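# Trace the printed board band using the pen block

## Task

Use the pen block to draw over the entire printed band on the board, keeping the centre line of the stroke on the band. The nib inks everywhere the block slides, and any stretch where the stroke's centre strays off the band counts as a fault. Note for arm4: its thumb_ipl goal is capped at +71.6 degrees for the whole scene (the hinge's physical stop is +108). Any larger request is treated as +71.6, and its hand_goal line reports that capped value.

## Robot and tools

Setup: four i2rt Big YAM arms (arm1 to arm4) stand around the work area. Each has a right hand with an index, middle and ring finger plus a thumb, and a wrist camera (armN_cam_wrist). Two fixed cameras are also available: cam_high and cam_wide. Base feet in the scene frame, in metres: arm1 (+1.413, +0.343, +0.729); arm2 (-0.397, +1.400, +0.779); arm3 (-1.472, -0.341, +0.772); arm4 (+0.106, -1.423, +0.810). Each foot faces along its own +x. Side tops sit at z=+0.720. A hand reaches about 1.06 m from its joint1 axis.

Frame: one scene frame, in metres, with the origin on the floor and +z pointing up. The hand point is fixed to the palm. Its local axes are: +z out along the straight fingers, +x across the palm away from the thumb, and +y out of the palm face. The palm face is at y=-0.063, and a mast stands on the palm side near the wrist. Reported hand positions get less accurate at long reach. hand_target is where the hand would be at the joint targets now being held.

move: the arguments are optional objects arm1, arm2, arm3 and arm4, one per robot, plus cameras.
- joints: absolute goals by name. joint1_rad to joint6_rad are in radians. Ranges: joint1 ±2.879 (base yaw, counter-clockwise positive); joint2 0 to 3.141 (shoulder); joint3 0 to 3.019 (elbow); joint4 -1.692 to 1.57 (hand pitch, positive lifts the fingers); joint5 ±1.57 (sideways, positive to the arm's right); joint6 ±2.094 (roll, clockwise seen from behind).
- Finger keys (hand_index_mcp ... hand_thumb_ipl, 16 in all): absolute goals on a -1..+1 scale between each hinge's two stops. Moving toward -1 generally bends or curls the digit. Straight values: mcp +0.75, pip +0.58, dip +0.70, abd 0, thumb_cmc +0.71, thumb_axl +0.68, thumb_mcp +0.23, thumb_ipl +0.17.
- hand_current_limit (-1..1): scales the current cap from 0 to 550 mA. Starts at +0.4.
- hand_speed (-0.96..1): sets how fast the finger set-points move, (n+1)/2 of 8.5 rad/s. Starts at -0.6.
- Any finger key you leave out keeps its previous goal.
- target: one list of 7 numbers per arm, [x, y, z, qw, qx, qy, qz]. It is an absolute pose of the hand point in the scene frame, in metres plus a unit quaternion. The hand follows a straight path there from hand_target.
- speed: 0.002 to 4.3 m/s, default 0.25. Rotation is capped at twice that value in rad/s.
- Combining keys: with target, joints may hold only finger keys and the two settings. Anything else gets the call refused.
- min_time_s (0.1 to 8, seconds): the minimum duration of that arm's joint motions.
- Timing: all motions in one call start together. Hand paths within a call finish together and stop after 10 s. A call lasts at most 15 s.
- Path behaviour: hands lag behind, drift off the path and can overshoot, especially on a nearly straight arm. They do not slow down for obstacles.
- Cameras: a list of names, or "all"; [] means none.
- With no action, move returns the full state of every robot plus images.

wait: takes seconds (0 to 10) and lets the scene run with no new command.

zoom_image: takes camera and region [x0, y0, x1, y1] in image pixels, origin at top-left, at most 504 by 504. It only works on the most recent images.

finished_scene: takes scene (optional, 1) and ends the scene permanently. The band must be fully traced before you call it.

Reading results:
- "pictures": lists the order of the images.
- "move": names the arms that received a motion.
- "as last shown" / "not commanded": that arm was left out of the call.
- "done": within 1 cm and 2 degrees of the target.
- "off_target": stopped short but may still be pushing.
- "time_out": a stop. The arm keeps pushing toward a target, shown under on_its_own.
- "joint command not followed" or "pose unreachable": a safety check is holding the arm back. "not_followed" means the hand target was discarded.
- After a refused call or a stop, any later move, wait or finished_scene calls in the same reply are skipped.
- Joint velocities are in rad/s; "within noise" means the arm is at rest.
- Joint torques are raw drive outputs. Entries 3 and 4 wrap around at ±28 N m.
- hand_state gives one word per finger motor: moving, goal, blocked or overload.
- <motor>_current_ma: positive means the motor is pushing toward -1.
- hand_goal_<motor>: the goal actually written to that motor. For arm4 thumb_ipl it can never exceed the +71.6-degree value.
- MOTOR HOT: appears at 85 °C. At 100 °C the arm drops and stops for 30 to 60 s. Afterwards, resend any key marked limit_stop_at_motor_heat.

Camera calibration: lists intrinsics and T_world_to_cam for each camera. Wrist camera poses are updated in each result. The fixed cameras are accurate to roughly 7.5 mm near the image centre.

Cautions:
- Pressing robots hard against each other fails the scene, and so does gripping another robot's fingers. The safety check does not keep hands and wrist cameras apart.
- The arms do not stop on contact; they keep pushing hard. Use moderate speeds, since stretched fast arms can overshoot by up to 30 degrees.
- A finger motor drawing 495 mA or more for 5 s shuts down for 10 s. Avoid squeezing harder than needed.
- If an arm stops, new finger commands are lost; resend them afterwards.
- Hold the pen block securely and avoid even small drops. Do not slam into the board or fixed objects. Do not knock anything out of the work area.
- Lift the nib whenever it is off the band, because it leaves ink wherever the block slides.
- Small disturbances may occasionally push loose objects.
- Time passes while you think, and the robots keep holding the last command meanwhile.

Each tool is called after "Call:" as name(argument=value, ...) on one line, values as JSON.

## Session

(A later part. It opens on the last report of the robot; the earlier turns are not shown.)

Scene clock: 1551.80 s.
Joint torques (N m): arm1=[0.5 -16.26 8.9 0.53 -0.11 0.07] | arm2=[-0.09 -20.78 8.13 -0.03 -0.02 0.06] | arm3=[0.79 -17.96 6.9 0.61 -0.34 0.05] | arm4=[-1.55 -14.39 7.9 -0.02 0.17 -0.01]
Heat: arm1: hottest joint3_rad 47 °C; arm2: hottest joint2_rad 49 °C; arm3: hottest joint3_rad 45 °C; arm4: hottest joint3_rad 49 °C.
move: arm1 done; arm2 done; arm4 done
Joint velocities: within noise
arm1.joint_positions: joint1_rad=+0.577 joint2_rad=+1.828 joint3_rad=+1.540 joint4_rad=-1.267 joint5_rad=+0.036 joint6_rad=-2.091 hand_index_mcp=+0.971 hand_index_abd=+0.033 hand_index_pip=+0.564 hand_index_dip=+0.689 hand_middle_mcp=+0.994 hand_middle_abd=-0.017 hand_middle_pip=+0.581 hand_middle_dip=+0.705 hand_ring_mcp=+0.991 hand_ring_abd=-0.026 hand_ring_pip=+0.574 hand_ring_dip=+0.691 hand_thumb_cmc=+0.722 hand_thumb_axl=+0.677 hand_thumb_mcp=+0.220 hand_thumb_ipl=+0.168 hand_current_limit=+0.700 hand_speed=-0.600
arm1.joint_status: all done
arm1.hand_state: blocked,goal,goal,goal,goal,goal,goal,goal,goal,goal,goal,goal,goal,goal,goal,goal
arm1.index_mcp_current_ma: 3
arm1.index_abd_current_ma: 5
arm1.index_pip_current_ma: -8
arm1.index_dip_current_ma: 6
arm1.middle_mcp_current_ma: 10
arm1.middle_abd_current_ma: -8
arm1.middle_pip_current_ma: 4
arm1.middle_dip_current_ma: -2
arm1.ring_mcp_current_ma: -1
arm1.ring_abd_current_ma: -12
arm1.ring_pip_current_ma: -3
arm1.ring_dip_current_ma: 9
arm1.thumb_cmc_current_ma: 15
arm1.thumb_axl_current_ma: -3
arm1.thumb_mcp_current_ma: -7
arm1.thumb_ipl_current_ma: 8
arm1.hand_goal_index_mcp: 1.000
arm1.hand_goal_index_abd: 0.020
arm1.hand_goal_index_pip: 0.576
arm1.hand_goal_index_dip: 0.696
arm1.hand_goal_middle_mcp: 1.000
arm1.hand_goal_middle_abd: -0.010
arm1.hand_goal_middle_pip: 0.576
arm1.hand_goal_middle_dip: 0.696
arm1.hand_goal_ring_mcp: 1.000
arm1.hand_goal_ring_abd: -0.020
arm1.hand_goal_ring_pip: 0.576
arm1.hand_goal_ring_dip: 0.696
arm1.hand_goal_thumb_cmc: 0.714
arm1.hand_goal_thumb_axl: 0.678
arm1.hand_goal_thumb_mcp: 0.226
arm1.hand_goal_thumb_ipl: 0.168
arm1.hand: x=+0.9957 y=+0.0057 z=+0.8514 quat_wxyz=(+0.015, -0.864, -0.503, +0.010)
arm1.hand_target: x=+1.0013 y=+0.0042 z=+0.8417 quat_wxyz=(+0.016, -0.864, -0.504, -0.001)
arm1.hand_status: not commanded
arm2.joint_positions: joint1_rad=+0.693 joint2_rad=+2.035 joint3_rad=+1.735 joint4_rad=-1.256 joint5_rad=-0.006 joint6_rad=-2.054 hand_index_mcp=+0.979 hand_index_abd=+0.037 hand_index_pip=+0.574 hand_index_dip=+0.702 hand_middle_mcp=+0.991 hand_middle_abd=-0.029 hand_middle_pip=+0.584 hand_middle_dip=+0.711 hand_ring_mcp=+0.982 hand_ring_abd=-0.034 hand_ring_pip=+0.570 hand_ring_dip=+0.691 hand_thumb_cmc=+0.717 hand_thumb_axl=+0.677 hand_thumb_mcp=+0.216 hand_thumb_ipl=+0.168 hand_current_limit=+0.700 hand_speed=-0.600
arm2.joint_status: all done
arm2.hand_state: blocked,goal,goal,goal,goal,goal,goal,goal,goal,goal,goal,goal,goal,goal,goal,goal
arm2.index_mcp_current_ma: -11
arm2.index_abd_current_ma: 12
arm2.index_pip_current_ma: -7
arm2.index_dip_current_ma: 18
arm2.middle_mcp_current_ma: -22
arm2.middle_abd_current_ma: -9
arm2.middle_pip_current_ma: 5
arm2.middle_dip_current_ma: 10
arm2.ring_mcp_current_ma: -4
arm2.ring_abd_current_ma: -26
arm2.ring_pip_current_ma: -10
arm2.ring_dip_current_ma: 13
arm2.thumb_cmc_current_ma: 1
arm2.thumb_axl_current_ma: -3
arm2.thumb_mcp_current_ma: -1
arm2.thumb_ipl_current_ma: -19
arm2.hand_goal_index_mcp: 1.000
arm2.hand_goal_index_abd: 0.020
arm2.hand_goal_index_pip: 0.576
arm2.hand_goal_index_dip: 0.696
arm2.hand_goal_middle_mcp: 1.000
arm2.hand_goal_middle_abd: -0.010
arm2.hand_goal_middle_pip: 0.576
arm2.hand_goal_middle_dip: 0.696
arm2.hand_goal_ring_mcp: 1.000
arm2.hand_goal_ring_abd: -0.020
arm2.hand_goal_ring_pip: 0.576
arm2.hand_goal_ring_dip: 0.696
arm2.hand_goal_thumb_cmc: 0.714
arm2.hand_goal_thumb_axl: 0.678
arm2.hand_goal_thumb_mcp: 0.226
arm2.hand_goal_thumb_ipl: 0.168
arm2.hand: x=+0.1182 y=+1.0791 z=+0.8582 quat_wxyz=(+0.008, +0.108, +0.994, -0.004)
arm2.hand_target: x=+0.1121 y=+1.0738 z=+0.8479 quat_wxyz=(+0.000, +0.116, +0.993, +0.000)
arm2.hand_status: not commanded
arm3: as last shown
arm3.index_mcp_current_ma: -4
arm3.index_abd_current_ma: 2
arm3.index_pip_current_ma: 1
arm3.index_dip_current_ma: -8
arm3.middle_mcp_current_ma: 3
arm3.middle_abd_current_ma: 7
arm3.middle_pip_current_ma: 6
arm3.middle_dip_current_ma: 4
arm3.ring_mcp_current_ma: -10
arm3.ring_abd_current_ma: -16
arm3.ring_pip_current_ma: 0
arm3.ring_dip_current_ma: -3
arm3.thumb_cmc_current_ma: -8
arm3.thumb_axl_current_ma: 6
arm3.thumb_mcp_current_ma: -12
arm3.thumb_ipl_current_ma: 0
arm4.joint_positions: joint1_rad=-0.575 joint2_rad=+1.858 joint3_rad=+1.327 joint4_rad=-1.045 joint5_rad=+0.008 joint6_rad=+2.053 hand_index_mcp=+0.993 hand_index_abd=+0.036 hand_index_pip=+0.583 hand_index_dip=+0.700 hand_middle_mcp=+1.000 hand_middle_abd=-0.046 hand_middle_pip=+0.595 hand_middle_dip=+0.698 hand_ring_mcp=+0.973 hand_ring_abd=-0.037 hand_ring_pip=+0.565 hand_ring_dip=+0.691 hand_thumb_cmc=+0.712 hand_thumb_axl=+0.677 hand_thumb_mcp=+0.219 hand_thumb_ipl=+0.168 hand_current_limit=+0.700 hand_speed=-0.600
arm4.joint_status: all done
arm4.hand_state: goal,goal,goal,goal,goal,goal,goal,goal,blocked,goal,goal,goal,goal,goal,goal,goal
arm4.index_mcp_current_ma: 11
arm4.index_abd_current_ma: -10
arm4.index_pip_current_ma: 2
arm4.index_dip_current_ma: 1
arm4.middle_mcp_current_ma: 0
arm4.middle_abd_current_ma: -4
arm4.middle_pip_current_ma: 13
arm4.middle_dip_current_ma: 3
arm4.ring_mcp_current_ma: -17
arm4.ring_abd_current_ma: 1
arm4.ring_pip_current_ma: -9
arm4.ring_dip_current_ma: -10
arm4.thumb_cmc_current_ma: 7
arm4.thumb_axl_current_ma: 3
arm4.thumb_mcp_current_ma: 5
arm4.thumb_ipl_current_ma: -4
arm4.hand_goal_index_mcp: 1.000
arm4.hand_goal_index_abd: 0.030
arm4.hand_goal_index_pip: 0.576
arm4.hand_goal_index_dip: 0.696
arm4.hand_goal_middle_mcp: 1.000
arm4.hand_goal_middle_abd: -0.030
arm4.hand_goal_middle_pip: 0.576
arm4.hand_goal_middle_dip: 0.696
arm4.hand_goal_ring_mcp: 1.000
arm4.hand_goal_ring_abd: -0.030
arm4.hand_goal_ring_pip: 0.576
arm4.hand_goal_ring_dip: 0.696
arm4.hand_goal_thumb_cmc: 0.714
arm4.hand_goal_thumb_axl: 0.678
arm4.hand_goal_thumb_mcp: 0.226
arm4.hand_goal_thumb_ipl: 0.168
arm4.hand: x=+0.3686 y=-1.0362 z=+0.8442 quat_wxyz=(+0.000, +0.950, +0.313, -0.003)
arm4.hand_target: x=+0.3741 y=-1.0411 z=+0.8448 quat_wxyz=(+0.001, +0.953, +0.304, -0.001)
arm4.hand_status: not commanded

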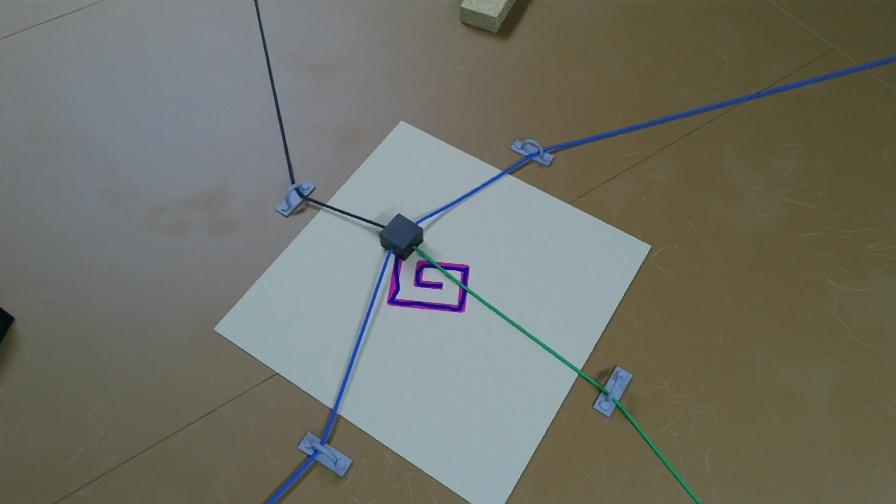

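Call:
move(arm3={"joints": {"joint1_rad": 0.80}, "min_time_s": 1.2}, arm1={"joints": {"joint1_rad": 0.60}, "min_time_s": 1.2}, arm4={"joints": {"joint1_rad": -0.607}, "min_time_s": 1.2}, cameras=["cam_high", "arm1_cam_wrist", "arm2_cam_wrist"])

Call:
zoom_image(camera="cam_high", region=[372, 205, 428, 261])

Call:
zoom_image(camera="arm1_cam_wrist", region=[170, 160, 420, 360])

Scene clock: 1557.53 s.
Joint torques (N m): arm1=[0.62 -16.32 8.87 0.58 -0.15 0.08] | arm2=[-0.09 -20.84 8.13 -0.03 -0.02 0.06] | arm3=[0.73 -17.9 6.95 0.57 -0.34 0.04] | arm4=[-1.73 -14.27 7.91 -0.03 0.28 0]
Heat: arm1: hottest joint3_rad 47 °C; arm2: hottest joint2_rad 49 °C; arm3: hottest joint3_rad 45 °C; arm4: hottest joint3_rad 49 °C.
move: arm1 done; arm3 done; arm4 done
Joint velocities: within noise
arm1.joint_positions: joint1_rad=+0.591 joint2_rad=+1.828 joint3_rad=+1.540 joint4_rad=-1.267 joint5_rad=+0.037 joint6_rad=-2.091 hand_index_mcp=+0.988 hand_index_abd=+0.030 hand_index_pip=+0.572 hand_index_dip=+0.691 hand_middle_mcp=+0.994 hand_middle_abd=-0.017 hand_middle_pip=+0.581 hand_middle_dip=+0.705 hand_ring_mcp=+0.991 hand_ring_abd=-0.026 hand_ring_pip=+0.574 hand_ring_dip=+0.691 hand_thumb_cmc=+0.722 hand_thumb_axl=+0.677 hand_thumb_mcp=+0.220 hand_thumb_ipl=+0.168 hand_current_limit=+0.700 hand_speed=-0.600
arm1.joint_status: all done
arm1.hand_state: goal,goal,goal,goal,goal,goal,goal,goal,goal,goal,goal,goal,goal,goal,goal,goal
arm1.index_mcp_current_ma: 2
arm1.index_abd_current_ma: 0
arm1.index_pip_current_ma: -6
arm1.index_dip_current_ma: 5
arm1.middle_mcp_current_ma: 9
arm1.middle_abd_current_ma: -3
arm1.middle_pip_current_ma: 6
arm1.middle_dip_current_ma: -3
arm1.ring_mcp_current_ma: 0
arm1.ring_abd_current_ma: -7
arm1.ring_pip_current_ma: -6
arm1.ring_dip_current_ma: 3
arm1.thumb_cmc_current_ma: 7
arm1.thumb_axl_current_ma: 1
arm1.thumb_mcp_current_ma: -8
arm1.thumb_ipl_current_ma: -4
arm1.hand_goal_index_mcp: 1.000
arm1.hand_goal_index_abd: 0.020
arm1.hand_goal_index_pip: 0.576
arm1.hand_goal_index_dip: 0.696
arm1.hand_goal_middle_mcp: 1.000
arm1.hand_goal_middle_abd: -0.010
arm1.hand_goal_middle_pip: 0.576
arm1.hand_goal_middle_dip: 0.696
arm1.hand_goal_ring_mcp: 1.000
arm1.hand_goal_ring_abd: -0.020
arm1.hand_goal_ring_pip: 0.576
arm1.hand_goal_ring_dip: 0.696
arm1.hand_goal_thumb_cmc: 0.714
arm1.hand_goal_thumb_axl: 0.678
arm1.hand_goal_thumb_mcp: 0.226
arm1.hand_goal_thumb_ipl: 0.168
arm1.hand: x=+1.0003 y=+0.0002 z=+0.8514 quat_wxyz=(+0.015, -0.861, -0.509, +0.010)
arm1.hand_target: x=+1.0065 y=-0.0020 z=+0.8417 quat_wxyz=(+0.016, -0.860, -0.510, -0.001)
arm1.hand_status: not commanded
arm2: as last shown
arm2.index_mcp_current_ma: -23
arm2.index_abd_current_ma: 8
arm2.index_pip_current_ma: 3
arm2.index_dip_current_ma: 22
arm2.middle_mcp_current_ma: -9
arm2.middle_abd_current_ma: -10
arm2.middle_pip_current_ma: 0
arm2.middle_dip_current_ma: -1
arm2.ring_mcp_current_ma: -8
arm2.ring_abd_current_ma: -13
arm2.ring_pip_current_ma: 12
arm2.ring_dip_current_ma: 7
arm2.thumb_cmc_current_ma: -9
arm2.thumb_axl_current_ma: 21
arm2.thumb_mcp_current_ma: 5
arm2.thumb_ipl_current_ma: -15
arm3.joint_positions: joint1_rad=+0.810 joint2_rad=+2.097 joint3_rad=+1.838 joint4_rad=-1.305 joint5_rad=+0.019 joint6_rad=-2.065 hand_index_mcp=+0.991 hand_index_abd=+0.020 hand_index_pip=+0.571 hand_index_dip=+0.699 hand_middle_mcp=+0.996 hand_middle_abd=-0.016 hand_middle_pip=+0.580 hand_middle_dip=+0.701 hand_ring_mcp=+0.996 hand_ring_abd=-0.020 hand_ring_pip=+0.578 hand_ring_dip=+0.702 hand_thumb_cmc=+0.719 hand_thumb_axl=+0.677 hand_thumb_mcp=+0.221 hand_thumb_ipl=+0.168 hand_current_limit=+0.700 hand_speed=-0.600
arm3.joint_status: all done
arm3.hand_state: goal,goal,goal,goal,goal,goal,goal,goal,goal,goal,goal,goal,goal,goal,goal,goal
arm3.index_mcp_current_ma: 4
arm3.index_abd_current_ma: 13
arm3.index_pip_current_ma: -11
arm3.index_dip_current_ma: -7
arm3.middle_mcp_current_ma: -4
arm3.middle_abd_current_ma: 3
arm3.middle_pip_current_ma: 9
arm3.middle_dip_current_ma: 8
arm3.ring_mcp_current_ma: -7
arm3.ring_abd_current_ma: 3
arm3.ring_pip_current_ma: 5
arm3.ring_dip_current_ma: 3
arm3.thumb_cmc_current_ma: -5
arm3.thumb_axl_current_ma: -7
arm3.thumb_mcp_current_ma: -8
arm3.thumb_ipl_current_ma: 4
arm3.hand_goal_index_mcp: 1.000
arm3.hand_goal_index_abd: 0.020
arm3.hand_goal_index_pip: 0.576
arm3.hand_goal_index_dip: 0.696
arm3.hand_goal_middle_mcp: 1.000
arm3.hand_goal_middle_abd: -0.010
arm3.hand_goal_middle_pip: 0.576
arm3.hand_goal_middle_dip: 0.696
arm3.hand_goal_ring_mcp: 1.000
arm3.hand_goal_ring_abd: -0.020
arm3.hand_goal_ring_pip: 0.576
arm3.hand_goal_ring_dip: 0.696
arm3.hand_goal_thumb_cmc: 0.714
arm3.hand_goal_thumb_axl: 0.678
arm3.hand_goal_thumb_mcp: 0.226
arm3.hand_goal_thumb_ipl: 0.168
arm3.hand: x=-1.1736 y=+0.2099 z=+0.8498 quat_wxyz=(+0.003, -0.659, +0.752, -0.001)
arm3.hand_target: x=-1.1689 y=+0.2071 z=+0.8484 quat_wxyz=(+0.002, -0.653, +0.758, +0.001)
arm3.hand_status: not commanded
arm4.joint_positions: joint1_rad=-0.590 joint2_rad=+1.858 joint3_rad=+1.327 joint4_rad=-1.045 joint5_rad=+0.005 joint6_rad=+2.053 hand_index_mcp=+0.993 hand_index_abd=+0.036 hand_index_pip=+0.583 hand_index_dip=+0.700 hand_middle_mcp=+1.000 hand_middle_abd=-0.050 hand_middle_pip=+0.610 hand_middle_dip=+0.700 hand_ring_mcp=+0.973 hand_ring_abd=-0.037 hand_ring_pip=+0.565 hand_ring_dip=+0.691 hand_thumb_cmc=+0.712 hand_thumb_axl=+0.677 hand_thumb_mcp=+0.219 hand_thumb_ipl=+0.168 hand_current_limit=+0.700 hand_speed=-0.600
arm4.joint_status: all done
arm4.hand_state: goal,goal,goal,goal,goal,goal,blocked,goal,blocked,goal,goal,goal,goal,goal,goal,goal
arm4.index_mcp_current_ma: 14
arm4.index_abd_current_ma: -11
arm4.index_pip_current_ma: 2
arm4.index_dip_current_ma: -5
arm4.middle_mcp_current_ma: -3
arm4.middle_abd_current_ma: -2
arm4.middle_pip_current_ma: 32
arm4.middle_dip_current_ma: 3
arm4.ring_mcp_current_ma: -20
arm4.ring_abd_current_ma: -3
arm4.ring_pip_current_ma: -16
arm4.ring_dip_current_ma: -12
arm4.thumb_cmc_current_ma: 9
arm4.thumb_axl_current_ma: 4
arm4.thumb_mcp_current_ma: -3
arm4.thumb_ipl_current_ma: -1
arm4.hand_goal_index_mcp: 1.000
arm4.hand_goal_index_abd: 0.030
arm4.hand_goal_index_pip: 0.576
arm4.hand_goal_index_dip: 0.696
arm4.hand_goal_middle_mcp: 1.000
arm4.hand_goal_middle_abd: -0.030
arm4.hand_goal_middle_pip: 0.576
arm4.hand_goal_middle_dip: 0.696
arm4.hand_goal_ring_mcp: 1.000
arm4.hand_goal_ring_abd: -0.030
arm4.hand_goal_ring_pip: 0.576
arm4.hand_goal_ring_dip: 0.696
arm4.hand_goal_thumb_cmc: 0.714
arm4.hand_goal_thumb_axl: 0.678
arm4.hand_goal_thumb_mcp: 0.226
arm4.hand_goal_thumb_ipl: 0.168
arm4.hand: x=+0.3736 y=-1.0397 z=+0.8439 quat_wxyz=(-0.001, +0.952, +0.306, -0.004)
arm4.hand_target: x=+0.3806 y=-1.0457 z=+0.8447 quat_wxyz=(+0.001, +0.955, +0.296, -0.001)
arm4.hand_status: not commanded
pictures: arm1_cam_wrist, arm2_cam_wrist, cam_high
arm1_cam_wrist: T_world_to_cam=[[0.13293, -0.99112, 0.00341, -0.1068], [-0.66396, -0.08649, 0.74275, -0.01962], [-0.73586, -0.101, -0.66956, 1.43173]] pos_world=[1.05472, 0.03705, 0.97357]
arm2_cam_wrist: T_world_to_cam=[[0.89596, 0.44138, -0.04941, -0.49617], [0.32214, -0.56922, 0.75645, -0.12242], [0.30575, -0.69366, -0.65219, 1.39647]] pos_world=[0.05701, 1.11799, 0.97885]

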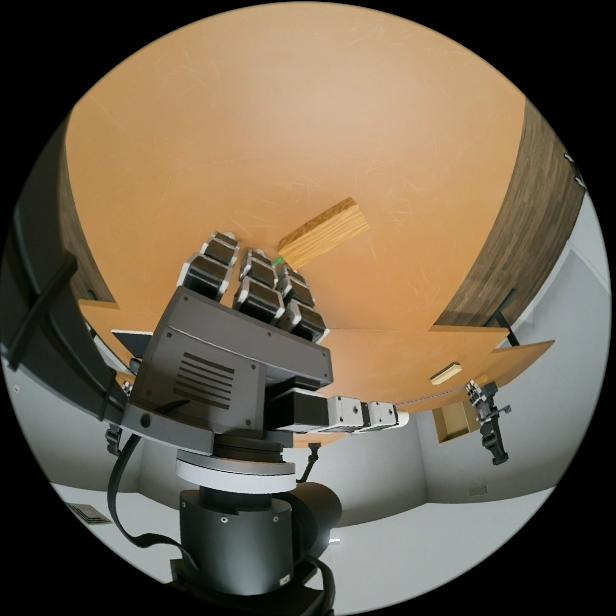

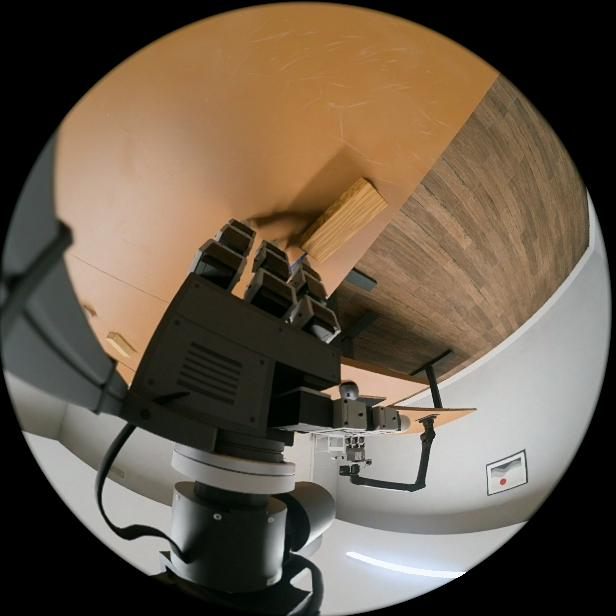

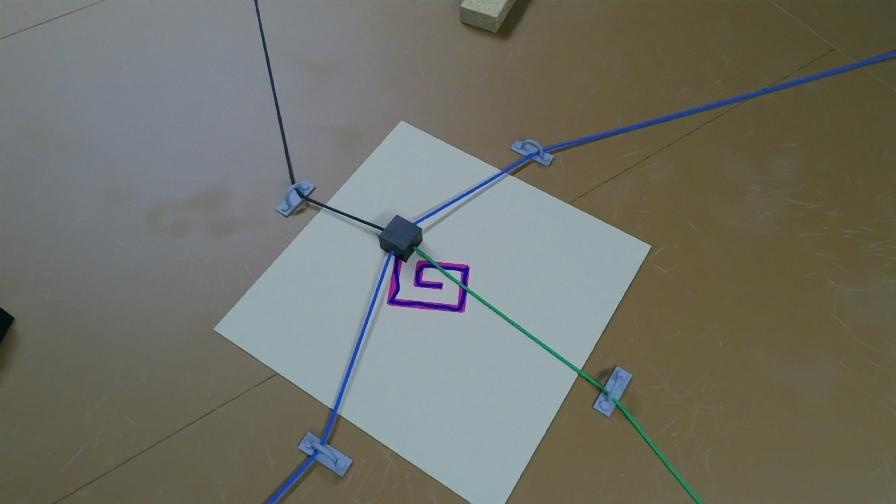

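Scaled by 9.000.

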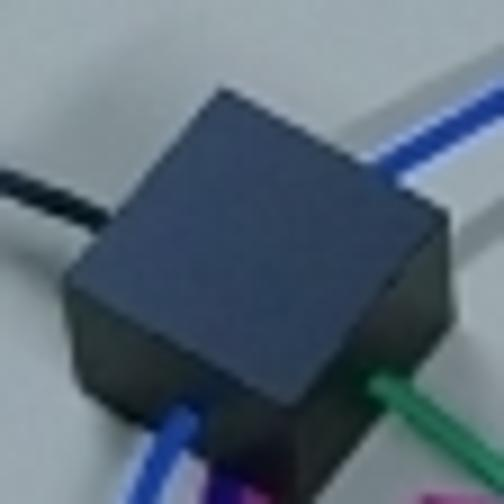

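Scaled by 2.016 from the camera's image (finer frame: 880x880).

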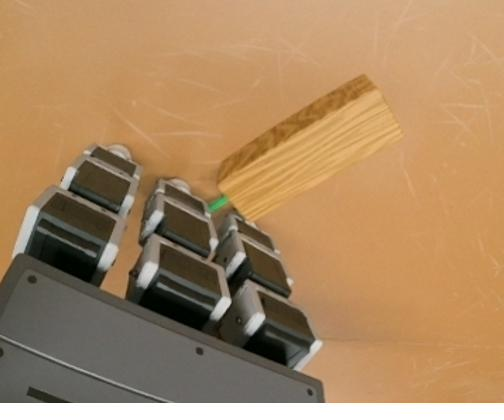

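Call:
move(arm1={"joints": {"joint1_rad": 0.617}, "min_time_s": 1.2}, cameras=["cam_high"])

Call:
zoom_image(camera="cam_high", region=[372, 205, 428, 261])

Scene clock: 1567.47 s.
Joint torques (N m): arm1=[0.56 -16.32 8.88 0.55 -0.17 0.08] | arm2=[-0.09 -20.84 8.14 -0.03 -0.02 0.06] | arm3=[0.79 -18.14 6.89 0.62 -0.32 0.04] | arm4=[-1.79 -14.27 7.91 -0.05 0.28 0]
Heat: arm1: hottest joint3_rad 47 °C; arm2: hottest joint2_rad 49 °C; arm3: hottest joint3_rad 45 °C; arm4: hottest joint3_rad 49 °C.
move: arm1 done
Joint velocities: within noise
arm1.joint_positions: joint1_rad=+0.607 joint2_rad=+1.828 joint3_rad=+1.540 joint4_rad=-1.267 joint5_rad=+0.038 joint6_rad=-2.091 hand_index_mcp=+0.996 hand_index_abd=+0.027 hand_index_pip=+0.573 hand_index_dip=+0.691 hand_middle_mcp=+0.994 hand_middle_abd=-0.017 hand_middle_pip=+0.581 hand_middle_dip=+0.705 hand_ring_mcp=+0.991 hand_ring_abd=-0.026 hand_ring_pip=+0.574 hand_ring_dip=+0.691 hand_thumb_cmc=+0.722 hand_thumb_axl=+0.677 hand_thumb_mcp=+0.220 hand_thumb_ipl=+0.168 hand_current_limit=+0.700 hand_speed=-0.600
arm1.joint_status: all done
arm1.hand_state: goal,goal,goal,goal,goal,goal,goal,goal,goal,goal,goal,goal,goal,goal,goal,goal
arm1.index_mcp_current_ma: 8
arm1.index_abd_current_ma: 6
arm1.index_pip_current_ma: -3
arm1.index_dip_current_ma: 12
arm1.middle_mcp_current_ma: 8
arm1.middle_abd_current_ma: -1
arm1.middle_pip_current_ma: 4
arm1.middle_dip_current_ma: -4
arm1.ring_mcp_current_ma: -2
arm1.ring_abd_current_ma: -10
arm1.ring_pip_current_ma: -7
arm1.ring_dip_current_ma: 5
arm1.thumb_cmc_current_ma: 9
arm1.thumb_axl_current_ma: -2
arm1.thumb_mcp_current_ma: -9
arm1.thumb_ipl_current_ma: 2
arm1.hand_goal_index_mcp: 1.000
arm1.hand_goal_index_abd: 0.020
arm1.hand_goal_index_pip: 0.576
arm1.hand_goal_index_dip: 0.696
arm1.hand_goal_middle_mcp: 1.000
arm1.hand_goal_middle_abd: -0.010
arm1.hand_goal_middle_pip: 0.576
arm1.hand_goal_middle_dip: 0.696
arm1.hand_goal_ring_mcp: 1.000
arm1.hand_goal_ring_abd: -0.020
arm1.hand_goal_ring_pip: 0.576
arm1.hand_goal_ring_dip: 0.696
arm1.hand_goal_thumb_cmc: 0.714
arm1.hand_goal_thumb_axl: 0.678
arm1.hand_goal_thumb_mcp: 0.226
arm1.hand_goal_thumb_ipl: 0.168
arm1.hand: x=+1.0060 y=-0.0065 z=+0.8514 quat_wxyz=(+0.015, -0.856, -0.516, +0.010)
arm1.hand_target: x=+1.0124 y=-0.0088 z=+0.8418 quat_wxyz=(+0.016, -0.856, -0.517, -0.001)
arm1.hand_status: not commanded
arm2, arm3, arm4: as last shown
arm2.index_mcp_current_ma: -15
arm2.index_abd_current_ma: 10
arm2.index_pip_current_ma: -8
arm2.index_dip_current_ma: 14
arm2.middle_mcp_current_ma: -14
arm2.middle_pip_current_ma: 21
arm2.middle_dip_current_ma: 4
arm2.ring_mcp_current_ma: -5
arm2.ring_abd_current_ma: -23
arm2.ring_pip_current_ma: -13
arm2.ring_dip_current_ma: 12
arm2.thumb_cmc_current_ma: 1
arm2.thumb_axl_current_ma: 9
arm2.thumb_mcp_current_ma: -3
arm2.thumb_ipl_current_ma: 8
arm3.index_mcp_current_ma: 3
arm3.index_abd_current_ma: 6
arm3.index_pip_current_ma: 3
arm3.index_dip_current_ma: -9
arm3.middle_mcp_current_ma: -6
arm3.middle_abd_current_ma: 11
arm3.middle_pip_current_ma: -4
arm3.middle_dip_current_ma: 5
arm3.ring_mcp_current_ma: -9
arm3.ring_abd_current_ma: -19
arm3.ring_pip_current_ma: 4
arm3.ring_dip_current_ma: 9
arm3.thumb_axl_current_ma: -3
arm3.thumb_mcp_current_ma: -12
arm3.thumb_ipl_current_ma: 15
arm4.index_mcp_current_ma: 3
arm4.index_abd_current_ma: -19
arm4.index_pip_current_ma: -14
arm4.index_dip_current_ma: 4
arm4.middle_mcp_current_ma: 10
arm4.middle_abd_current_ma: -1
arm4.middle_pip_current_ma: 22
arm4.middle_dip_current_ma: 5
arm4.ring_mcp_current_ma: -11
arm4.ring_abd_current_ma: -5
arm4.ring_dip_current_ma: -16
arm4.thumb_cmc_current_ma: -3
arm4.thumb_axl_current_ma: 3
arm4.thumb_mcp_current_ma: 1
arm4.thumb_ipl_current_ma: -3

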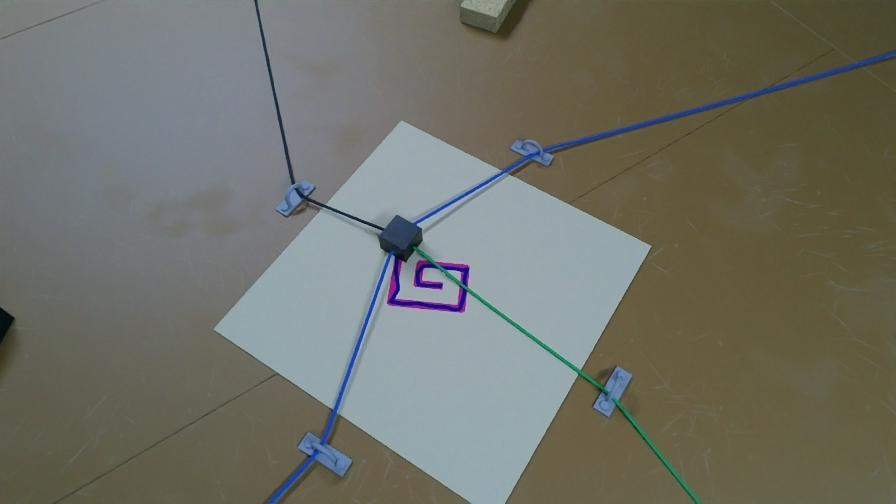

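Scaled by 9.000.

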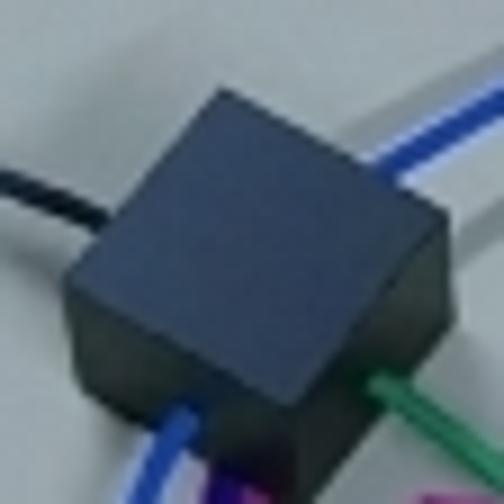

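Call:
move(arm1={"joints": {"joint1_rad": 0.637}, "min_time_s": 1.5}, cameras=["cam_high", "arm1_cam_wrist"])

Call:
zoom_image(camera="cam_high", region=[372, 205, 428, 261])

Call:
zoom_image(camera="arm1_cam_wrist", region=[170, 160, 420, 360])

Scene clock: 1573.53 s.
Joint torques (N m): arm1=[0.56 -16.26 8.9 0.57 -0.17 0.08] | arm2=[-0.09 -20.84 8.13 -0.02 -0.02 0.06] | arm3=[0.5 -18.02 6.94 0.61 -0.33 0.04] | arm4=[-1.73 -14.27 7.9 -0.03 0.28 0]
Heat: arm1: hottest joint3_rad 47 °C; arm2: hottest joint2_rad 49 °C; arm3: hottest joint3_rad 45 °C; arm4: hottest joint3_rad 49 °C.
move: arm1 done
Joint velocities: within noise
arm1.joint_positions: joint1_rad=+0.627 joint2_rad=+1.828 joint3_rad=+1.540 joint4_rad=-1.267 joint5_rad=+0.038 joint6_rad=-2.091 hand_index_mcp=+0.997 hand_index_abd=+0.032 hand_index_pip=+0.573 hand_index_dip=+0.691 hand_middle_mcp=+0.994 hand_middle_abd=-0.017 hand_middle_pip=+0.581 hand_middle_dip=+0.705 hand_ring_mcp=+0.991 hand_ring_abd=-0.026 hand_ring_pip=+0.574 hand_ring_dip=+0.691 hand_thumb_cmc=+0.722 hand_thumb_axl=+0.677 hand_thumb_mcp=+0.220 hand_thumb_ipl=+0.168 hand_current_limit=+0.700 hand_speed=-0.600
arm1.joint_status: all done
arm1.hand_state: goal,goal,goal,goal,goal,goal,goal,goal,goal,goal,goal,goal,goal,goal,goal,goal
arm1.index_mcp_current_ma: 7
arm1.index_abd_current_ma: 4
arm1.index_pip_current_ma: -11
arm1.index_dip_current_ma: 4
arm1.middle_mcp_current_ma: 8
arm1.middle_abd_current_ma: -2
arm1.middle_pip_current_ma: 8
arm1.middle_dip_current_ma: -1
arm1.ring_mcp_current_ma: -1
arm1.ring_abd_current_ma: -6
arm1.ring_pip_current_ma: -7
arm1.ring_dip_current_ma: 8
arm1.thumb_cmc_current_ma: 11
arm1.thumb_axl_current_ma: 0
arm1.thumb_mcp_current_ma: -3
arm1.thumb_ipl_current_ma: 3
arm1.hand_goal_index_mcp: 1.000
arm1.hand_goal_index_abd: 0.020
arm1.hand_goal_index_pip: 0.576
arm1.hand_goal_index_dip: 0.696
arm1.hand_goal_middle_mcp: 1.000
arm1.hand_goal_middle_abd: -0.010
arm1.hand_goal_middle_pip: 0.576
arm1.hand_goal_middle_dip: 0.696
arm1.hand_goal_ring_mcp: 1.000
arm1.hand_goal_ring_abd: -0.020
arm1.hand_goal_ring_pip: 0.576
arm1.hand_goal_ring_dip: 0.696
arm1.hand_goal_thumb_cmc: 0.714
arm1.hand_goal_thumb_axl: 0.678
arm1.hand_goal_thumb_mcp: 0.226
arm1.hand_goal_thumb_ipl: 0.168
arm1.hand: x=+1.0130 y=-0.0144 z=+0.8514 quat_wxyz=(+0.016, -0.851, -0.524, +0.010)
arm1.hand_target: x=+1.0194 y=-0.0167 z=+0.8419 quat_wxyz=(+0.016, -0.850, -0.526, +0.000)
arm1.hand_status: not commanded
arm2, arm3, arm4: as last shown
arm2.index_mcp_current_ma: 7
arm2.index_abd_current_ma: 19
arm2.index_pip_current_ma: -2
arm2.index_dip_current_ma: 17
arm2.middle_mcp_current_ma: -6
arm2.middle_pip_current_ma: 7
arm2.middle_dip_current_ma: 15
arm2.ring_mcp_current_ma: -3
arm2.ring_abd_current_ma: -17
arm2.ring_pip_current_ma: -17
arm2.ring_dip_current_ma: 9
arm2.thumb_cmc_current_ma: -15
arm2.thumb_axl_current_ma: 16
arm2.thumb_mcp_current_ma: -1
arm2.thumb_ipl_current_ma: -1
arm3.index_mcp_current_ma: 2
arm3.index_abd_current_ma: -1
arm3.index_pip_current_ma: -2
arm3.index_dip_current_ma: 4
arm3.middle_mcp_current_ma: -2
arm3.middle_abd_current_ma: 9
arm3.middle_pip_current_ma: 6
arm3.ring_mcp_current_ma: -15
arm3.ring_abd_current_ma: 2
arm3.ring_pip_current_ma: 6
arm3.ring_dip_current_ma: 1
arm3.thumb_cmc_current_ma: -4
arm3.thumb_axl_current_ma: 11
arm3.thumb_mcp_current_ma: -9
arm3.thumb_ipl_current_ma: 1
arm4.index_mcp_current_ma: -8
arm4.index_abd_current_ma: 5
arm4.index_pip_current_ma: 7
arm4.index_dip_current_ma: 0
arm4.middle_mcp_current_ma: 1
arm4.middle_abd_current_ma: -5
arm4.middle_pip_current_ma: 27
arm4.middle_dip_current_ma: -5
arm4.ring_mcp_current_ma: -10
arm4.ring_abd_current_ma: 3
arm4.ring_pip_current_ma: -20
arm4.ring_dip_current_ma: -10
arm4.thumb_cmc_current_ma: 15
arm4.thumb_axl_current_ma: 12
arm4.thumb_mcp_current_ma: 7
arm4.thumb_ipl_current_ma: -6
pictures: arm1_cam_wrist, cam_high
arm1_cam_wrist: T_world_to_cam=[[0.16867, -0.98567, 0.00267, -0.15846], [-0.65989, -0.11091, 0.74313, -0.01731], [-0.73218, -0.12711, -0.66914, 1.4351]] pos_world=[1.06607, 0.0243, 0.97357]

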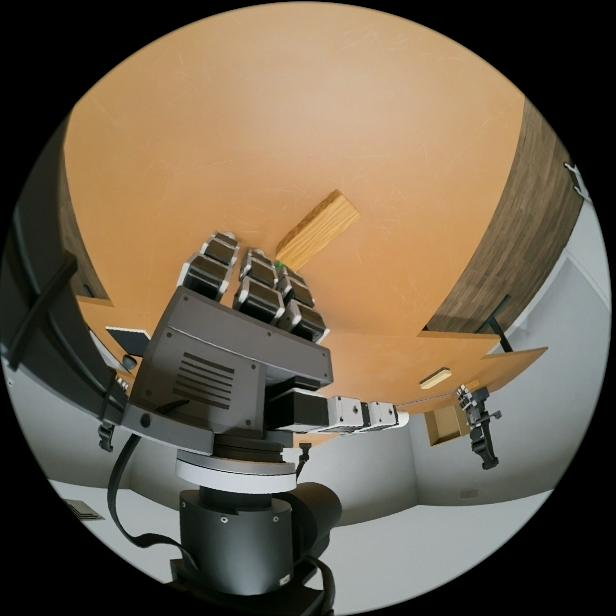

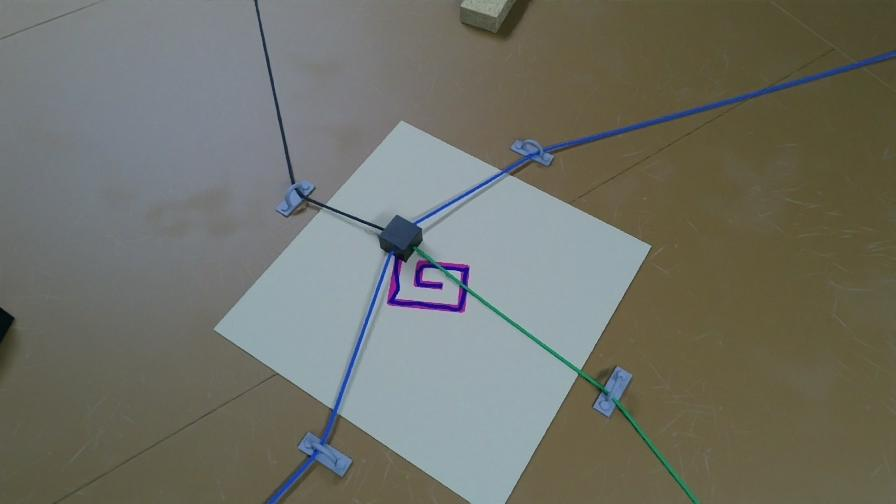

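Scaled by 9.000.

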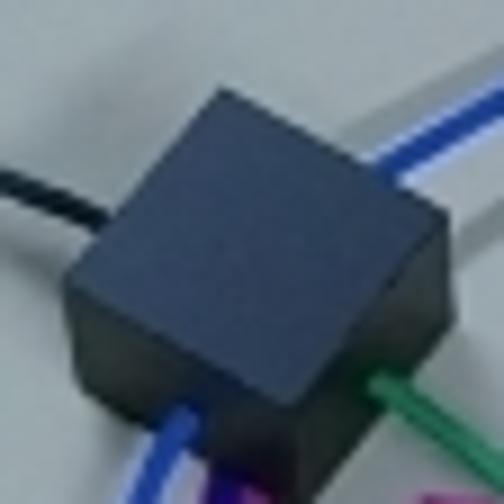

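Scaled by 2.016 from the camera's image (finer frame: 880x880).

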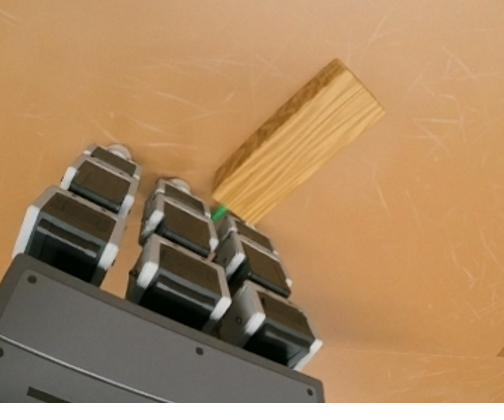

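Call:
move(arm1={"joints": {"joint1_rad": 0.657}, "min_time_s": 1.5}, cameras=["cam_high"])

Call:
zoom_image(camera="cam_high", region=[372, 205, 428, 261])

Scene clock: 1577.80 s.
Joint torques (N m): arm1=[0.67 -16.26 8.9 0.57 -0.17 0.08] | arm2=[-0.09 -20.84 8.13 -0.03 -0.02 0.06] | arm3=[0.67 -18.08 6.91 0.58 -0.34 0.04] | arm4=[-1.73 -14.39 7.92 -0.03 0.28 -0.01]
Heat: arm1: hottest joint3_rad 47 °C; arm2: hottest joint2_rad 49 °C; arm3: hottest joint3_rad 45 °C; arm4: hottest joint3_rad 49 °C.
move: arm1 done
Joint velocities: within noise
arm1.joint_positions: joint1_rad=+0.646 joint2_rad=+1.828 joint3_rad=+1.540 joint4_rad=-1.267 joint5_rad=+0.038 joint6_rad=-2.091 hand_index_mcp=+1.000 hand_index_abd=+0.032 hand_index_pip=+0.576 hand_index_dip=+0.691 hand_middle_mcp=+0.994 hand_middle_abd=-0.017 hand_middle_pip=+0.581 hand_middle_dip=+0.705 hand_ring_mcp=+0.991 hand_ring_abd=-0.026 hand_ring_pip=+0.574 hand_ring_dip=+0.691 hand_thumb_cmc=+0.722 hand_thumb_axl=+0.677 hand_thumb_mcp=+0.220 hand_thumb_ipl=+0.168 hand_current_limit=+0.700 hand_speed=-0.600
arm1.joint_status: all done
arm1.hand_state: goal,goal,goal,goal,goal,goal,goal,goal,goal,goal,goal,goal,goal,goal,goal,goal
arm1.index_mcp_current_ma: 8
arm1.index_abd_current_ma: 1
arm1.index_pip_current_ma: -9
arm1.index_dip_current_ma: 9
arm1.middle_mcp_current_ma: 7
arm1.middle_abd_current_ma: -6
arm1.middle_pip_current_ma: 6
arm1.middle_dip_current_ma: 0
arm1.ring_mcp_current_ma: -4
arm1.ring_abd_current_ma: -8
arm1.ring_pip_current_ma: 0
arm1.ring_dip_current_ma: 3
arm1.thumb_cmc_current_ma: 7
arm1.thumb_axl_current_ma: 0
arm1.thumb_mcp_current_ma: -3
arm1.thumb_ipl_current_ma: 3
arm1.hand_goal_index_mcp: 1.000
arm1.hand_goal_index_abd: 0.020
arm1.hand_goal_index_pip: 0.576
arm1.hand_goal_index_dip: 0.696
arm1.hand_goal_middle_mcp: 1.000
arm1.hand_goal_middle_abd: -0.010
arm1.hand_goal_middle_pip: 0.576
arm1.hand_goal_middle_dip: 0.696
arm1.hand_goal_ring_mcp: 1.000
arm1.hand_goal_ring_abd: -0.020
arm1.hand_goal_ring_pip: 0.576
arm1.hand_goal_ring_dip: 0.696
arm1.hand_goal_thumb_cmc: 0.714
arm1.hand_goal_thumb_axl: 0.678
arm1.hand_goal_thumb_mcp: 0.226
arm1.hand_goal_thumb_ipl: 0.168
arm1.hand: x=+1.0200 y=-0.0221 z=+0.8515 quat_wxyz=(+0.016, -0.846, -0.533, +0.010)
arm1.hand_target: x=+1.0268 y=-0.0246 z=+0.8419 quat_wxyz=(+0.016, -0.845, -0.534, +0.000)
arm1.hand_status: not commanded
arm2, arm3, arm4: as last shown
arm2.index_mcp_current_ma: -17
arm2.index_abd_current_ma: 5
arm2.index_pip_current_ma: 17
arm2.index_dip_current_ma: 13
arm2.middle_mcp_current_ma: 1
arm2.middle_abd_current_ma: 0
arm2.middle_dip_current_ma: -10
arm2.ring_mcp_current_ma: 8
arm2.ring_abd_current_ma: -18
arm2.ring_pip_current_ma: 7
arm2.ring_dip_current_ma: 15
arm2.thumb_cmc_current_ma: -10
arm2.thumb_axl_current_ma: 6
arm2.thumb_mcp_current_ma: -4
arm2.thumb_ipl_current_ma: -11
arm3.index_mcp_current_ma: -3
arm3.index_abd_current_ma: 1
arm3.index_pip_current_ma: 7
arm3.index_dip_current_ma: -11
arm3.middle_mcp_current_ma: -8
arm3.middle_abd_current_ma: 4
arm3.middle_pip_current_ma: 11
arm3.middle_dip_current_ma: 3
arm3.ring_mcp_current_ma: -6
arm3.ring_abd_current_ma: 12
arm3.ring_pip_current_ma: -4
arm3.ring_dip_current_ma: 9
arm3.thumb_axl_current_ma: -4
arm3.thumb_mcp_current_ma: 2
arm3.thumb_ipl_current_ma: 9
arm4.index_mcp_current_ma: 5
arm4.index_abd_current_ma: -7
arm4.index_pip_current_ma: -9
arm4.index_dip_current_ma: -10
arm4.middle_mcp_current_ma: 7
arm4.middle_abd_current_ma: -12
arm4.middle_pip_current_ma: 26
arm4.middle_dip_current_ma: 2
arm4.ring_mcp_current_ma: -30
arm4.ring_abd_current_ma: 4
arm4.ring_pip_current_ma: -9
arm4.ring_dip_current_ma: -11
arm4.thumb_cmc_current_ma: 10
arm4.thumb_axl_current_ma: 10
arm4.thumb_mcp_current_ma: 9
arm4.thumb_ipl_current_ma: -12

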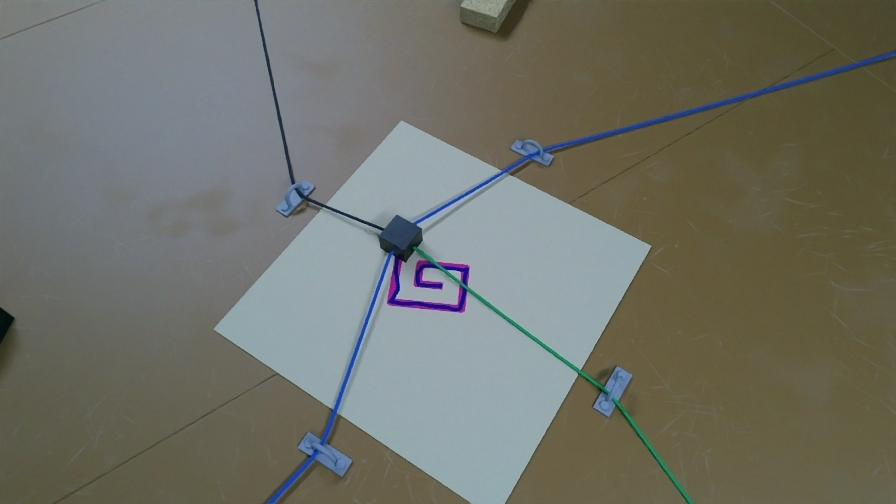

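Scaled by 9.000.

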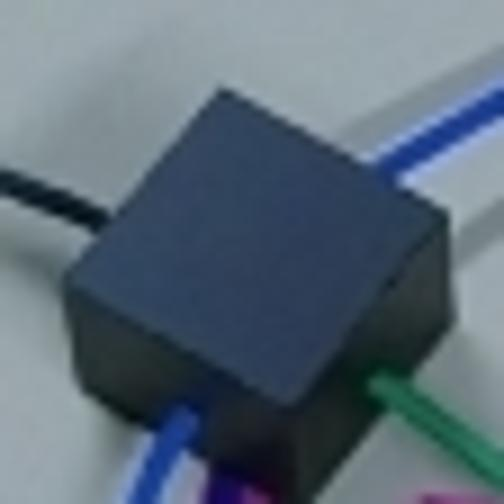

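Call:
move(arm1={"joints": {"joint1_rad": 0.682}, "min_time_s": 1.8}, cameras=["cam_high", "arm1_cam_wrist"])

Call:
zoom_image(camera="cam_high", region=[372, 205, 428, 261])

Call:
zoom_image(camera="arm1_cam_wrist", region=[170, 160, 420, 360])

Scene clock: 1585.50 s.
Joint torques (N m): arm1=[0.91 -16.44 8.92 0.57 -0.32 0.07] | arm2=[-0.09 -20.78 8.14 -0.03 -0.02 0.06] | arm3=[0.79 -18.26 6.95 0.62 -0.32 0.06] | arm4=[-1.61 -14.33 7.91 -0.03 0.28 0]
Heat: arm1: hottest joint3_rad 47 °C; arm2: hottest joint2_rad 49 °C; arm3: hottest joint3_rad 45 °C; arm4: hottest joint3_rad 49 °C.
move: arm1 done
Joint velocities: within noise
arm1.joint_positions: joint1_rad=+0.667 joint2_rad=+1.828 joint3_rad=+1.540 joint4_rad=-1.267 joint5_rad=+0.043 joint6_rad=-2.091 hand_index_mcp=+1.000 hand_index_abd=+0.032 hand_index_pip=+0.598 hand_index_dip=+0.697 hand_middle_mcp=+0.994 hand_middle_abd=-0.017 hand_middle_pip=+0.581 hand_middle_dip=+0.705 hand_ring_mcp=+0.991 hand_ring_abd=-0.026 hand_ring_pip=+0.574 hand_ring_dip=+0.691 hand_thumb_cmc=+0.722 hand_thumb_axl=+0.677 hand_thumb_mcp=+0.220 hand_thumb_ipl=+0.168 hand_current_limit=+0.700 hand_speed=-0.600
arm1.joint_status: all done
arm1.hand_state: goal,goal,blocked,goal,goal,goal,goal,goal,goal,goal,goal,goal,goal,goal,goal,goal
arm1.index_mcp_current_ma: 11
arm1.index_abd_current_ma: 7
arm1.index_pip_current_ma: -3
arm1.index_dip_current_ma: 3
arm1.middle_mcp_current_ma: 8
arm1.middle_abd_current_ma: -5
arm1.middle_pip_current_ma: 4
arm1.middle_dip_current_ma: -2
arm1.ring_mcp_current_ma: -3
arm1.ring_abd_current_ma: -9
arm1.ring_pip_current_ma: -6
arm1.ring_dip_current_ma: 2
arm1.thumb_cmc_current_ma: 10
arm1.thumb_axl_current_ma: 0
arm1.thumb_mcp_current_ma: -7
arm1.thumb_ipl_current_ma: 2
arm1.hand_goal_index_mcp: 1.000
arm1.hand_goal_index_abd: 0.020
arm1.hand_goal_index_pip: 0.576
arm1.hand_goal_index_dip: 0.696
arm1.hand_goal_middle_mcp: 1.000
arm1.hand_goal_middle_abd: -0.010
arm1.hand_goal_middle_pip: 0.576
arm1.hand_goal_middle_dip: 0.696
arm1.hand_goal_ring_mcp: 1.000
arm1.hand_goal_ring_abd: -0.020
arm1.hand_goal_ring_pip: 0.576
arm1.hand_goal_ring_dip: 0.696
arm1.hand_goal_thumb_cmc: 0.714
arm1.hand_goal_thumb_axl: 0.678
arm1.hand_goal_thumb_mcp: 0.226
arm1.hand_goal_thumb_ipl: 0.168
arm1.hand: x=+1.0270 y=-0.0294 z=+0.8512 quat_wxyz=(+0.018, -0.841, -0.541, +0.011)
arm1.hand_target: x=+1.0361 y=-0.0341 z=+0.8420 quat_wxyz=(+0.016, -0.838, -0.545, +0.000)
arm1.hand_status: not commanded
arm2, arm3, arm4: as last shown
arm2.index_mcp_current_ma: -2
arm2.index_abd_current_ma: 10
arm2.index_pip_current_ma: -7
arm2.index_dip_current_ma: 10
arm2.middle_mcp_current_ma: -4
arm2.middle_abd_current_ma: -15
arm2.middle_pip_current_ma: 3
arm2.middle_dip_current_ma: 5
arm2.ring_mcp_current_ma: -13
arm2.ring_abd_current_ma: -11
arm2.ring_dip_current_ma: 4
arm2.thumb_cmc_current_ma: -13
arm2.thumb_mcp_current_ma: 3
arm2.thumb_ipl_current_ma: -13
arm3.index_mcp_current_ma: -6
arm3.index_abd_current_ma: 16
arm3.index_pip_current_ma: -1
arm3.index_dip_current_ma: 0
arm3.middle_mcp_current_ma: -7
arm3.middle_abd_current_ma: -3
arm3.middle_pip_current_ma: 8
arm3.middle_dip_current_ma: 0
arm3.ring_mcp_current_ma: -15
arm3.ring_abd_current_ma: -9
arm3.ring_pip_current_ma: -1
arm3.ring_dip_current_ma: 3
arm3.thumb_cmc_current_ma: -5
arm3.thumb_axl_current_ma: -8
arm3.thumb_mcp_current_ma: -11
arm3.thumb_ipl_current_ma: -3
arm4.joint_positions: joint1_rad=-0.592 joint2_rad=+1.858 joint3_rad=+1.327 joint4_rad=-1.045 joint5_rad=+0.005 joint6_rad=+2.053 hand_index_mcp=+0.993 hand_index_abd=+0.036 hand_index_pip=+0.583 hand_index_dip=+0.700 hand_middle_mcp=+1.000 hand_middle_abd=-0.049 hand_middle_pip=+0.609 hand_middle_dip=+0.700 hand_ring_mcp=+0.973 hand_ring_abd=-0.037 hand_ring_pip=+0.565 hand_ring_dip=+0.691 hand_thumb_cmc=+0.712 hand_thumb_axl=+0.677 hand_thumb_mcp=+0.219 hand_thumb_ipl=+0.168 hand_current_limit=+0.700 hand_speed=-0.600
arm4.index_mcp_current_ma: 3
arm4.index_abd_current_ma: -1
arm4.index_pip_current_ma: -5
arm4.index_dip_current_ma: 1
arm4.middle_mcp_current_ma: 0
arm4.middle_abd_current_ma: -2
arm4.middle_pip_current_ma: 37
arm4.middle_dip_current_ma: 4
arm4.ring_mcp_current_ma: -9
arm4.ring_pip_current_ma: -2
arm4.ring_dip_current_ma: -14
arm4.thumb_axl_current_ma: -4
arm4.thumb_mcp_current_ma: -1
arm4.hand: x=+0.3745 y=-1.0404 z=+0.8439 quat_wxyz=(-0.001, +0.952, +0.305, -0.004)
pictures: arm1_cam_wrist, cam_high
arm1_cam_wrist: T_world_to_cam=[[0.20755, -0.97822, -0.00159, -0.21165], [-0.65275, -0.13971, 0.74458, -0.01902], [-0.72859, -0.15349, -0.66753, 1.43745]] pos_world=[1.07882, 0.01094, 0.97337]

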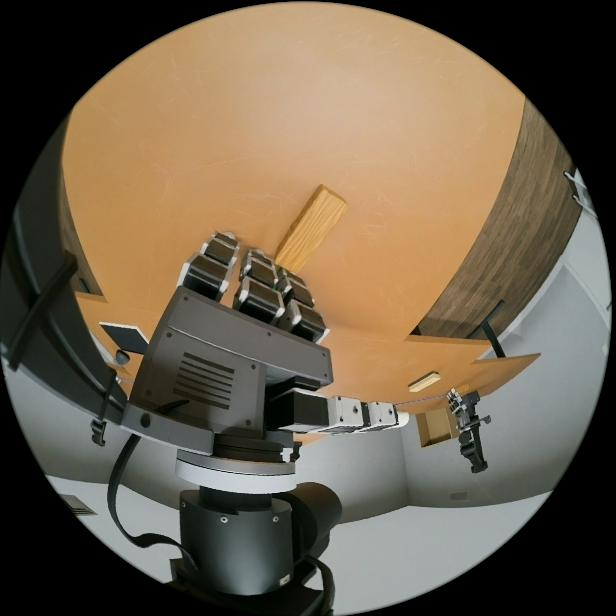

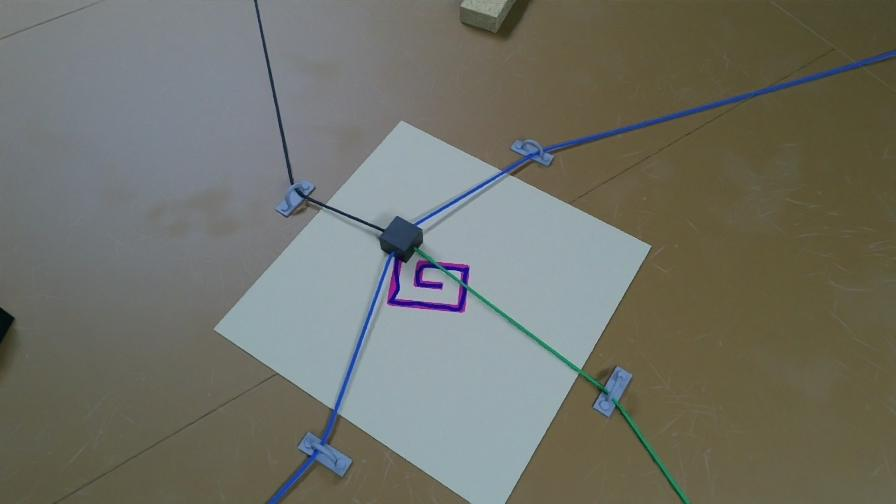

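Scaled by 9.000.

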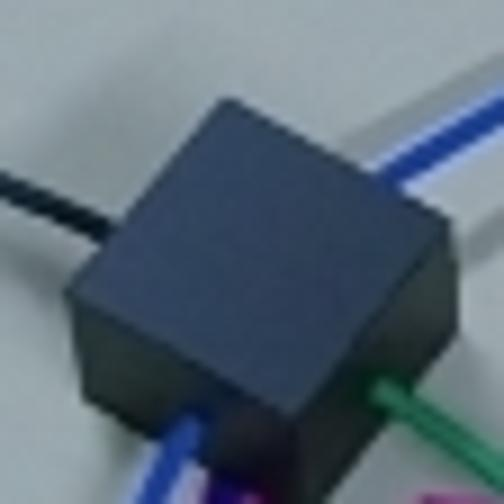

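Scaled by 2.016 from the camera's image (finer frame: 880x880).

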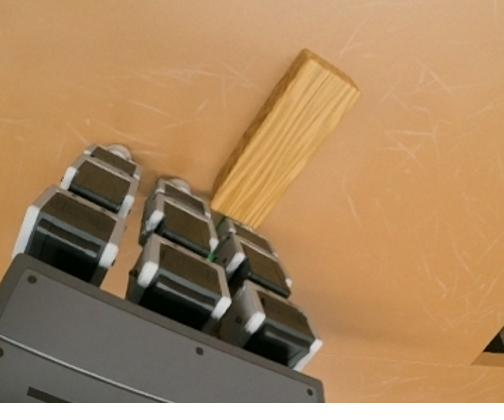

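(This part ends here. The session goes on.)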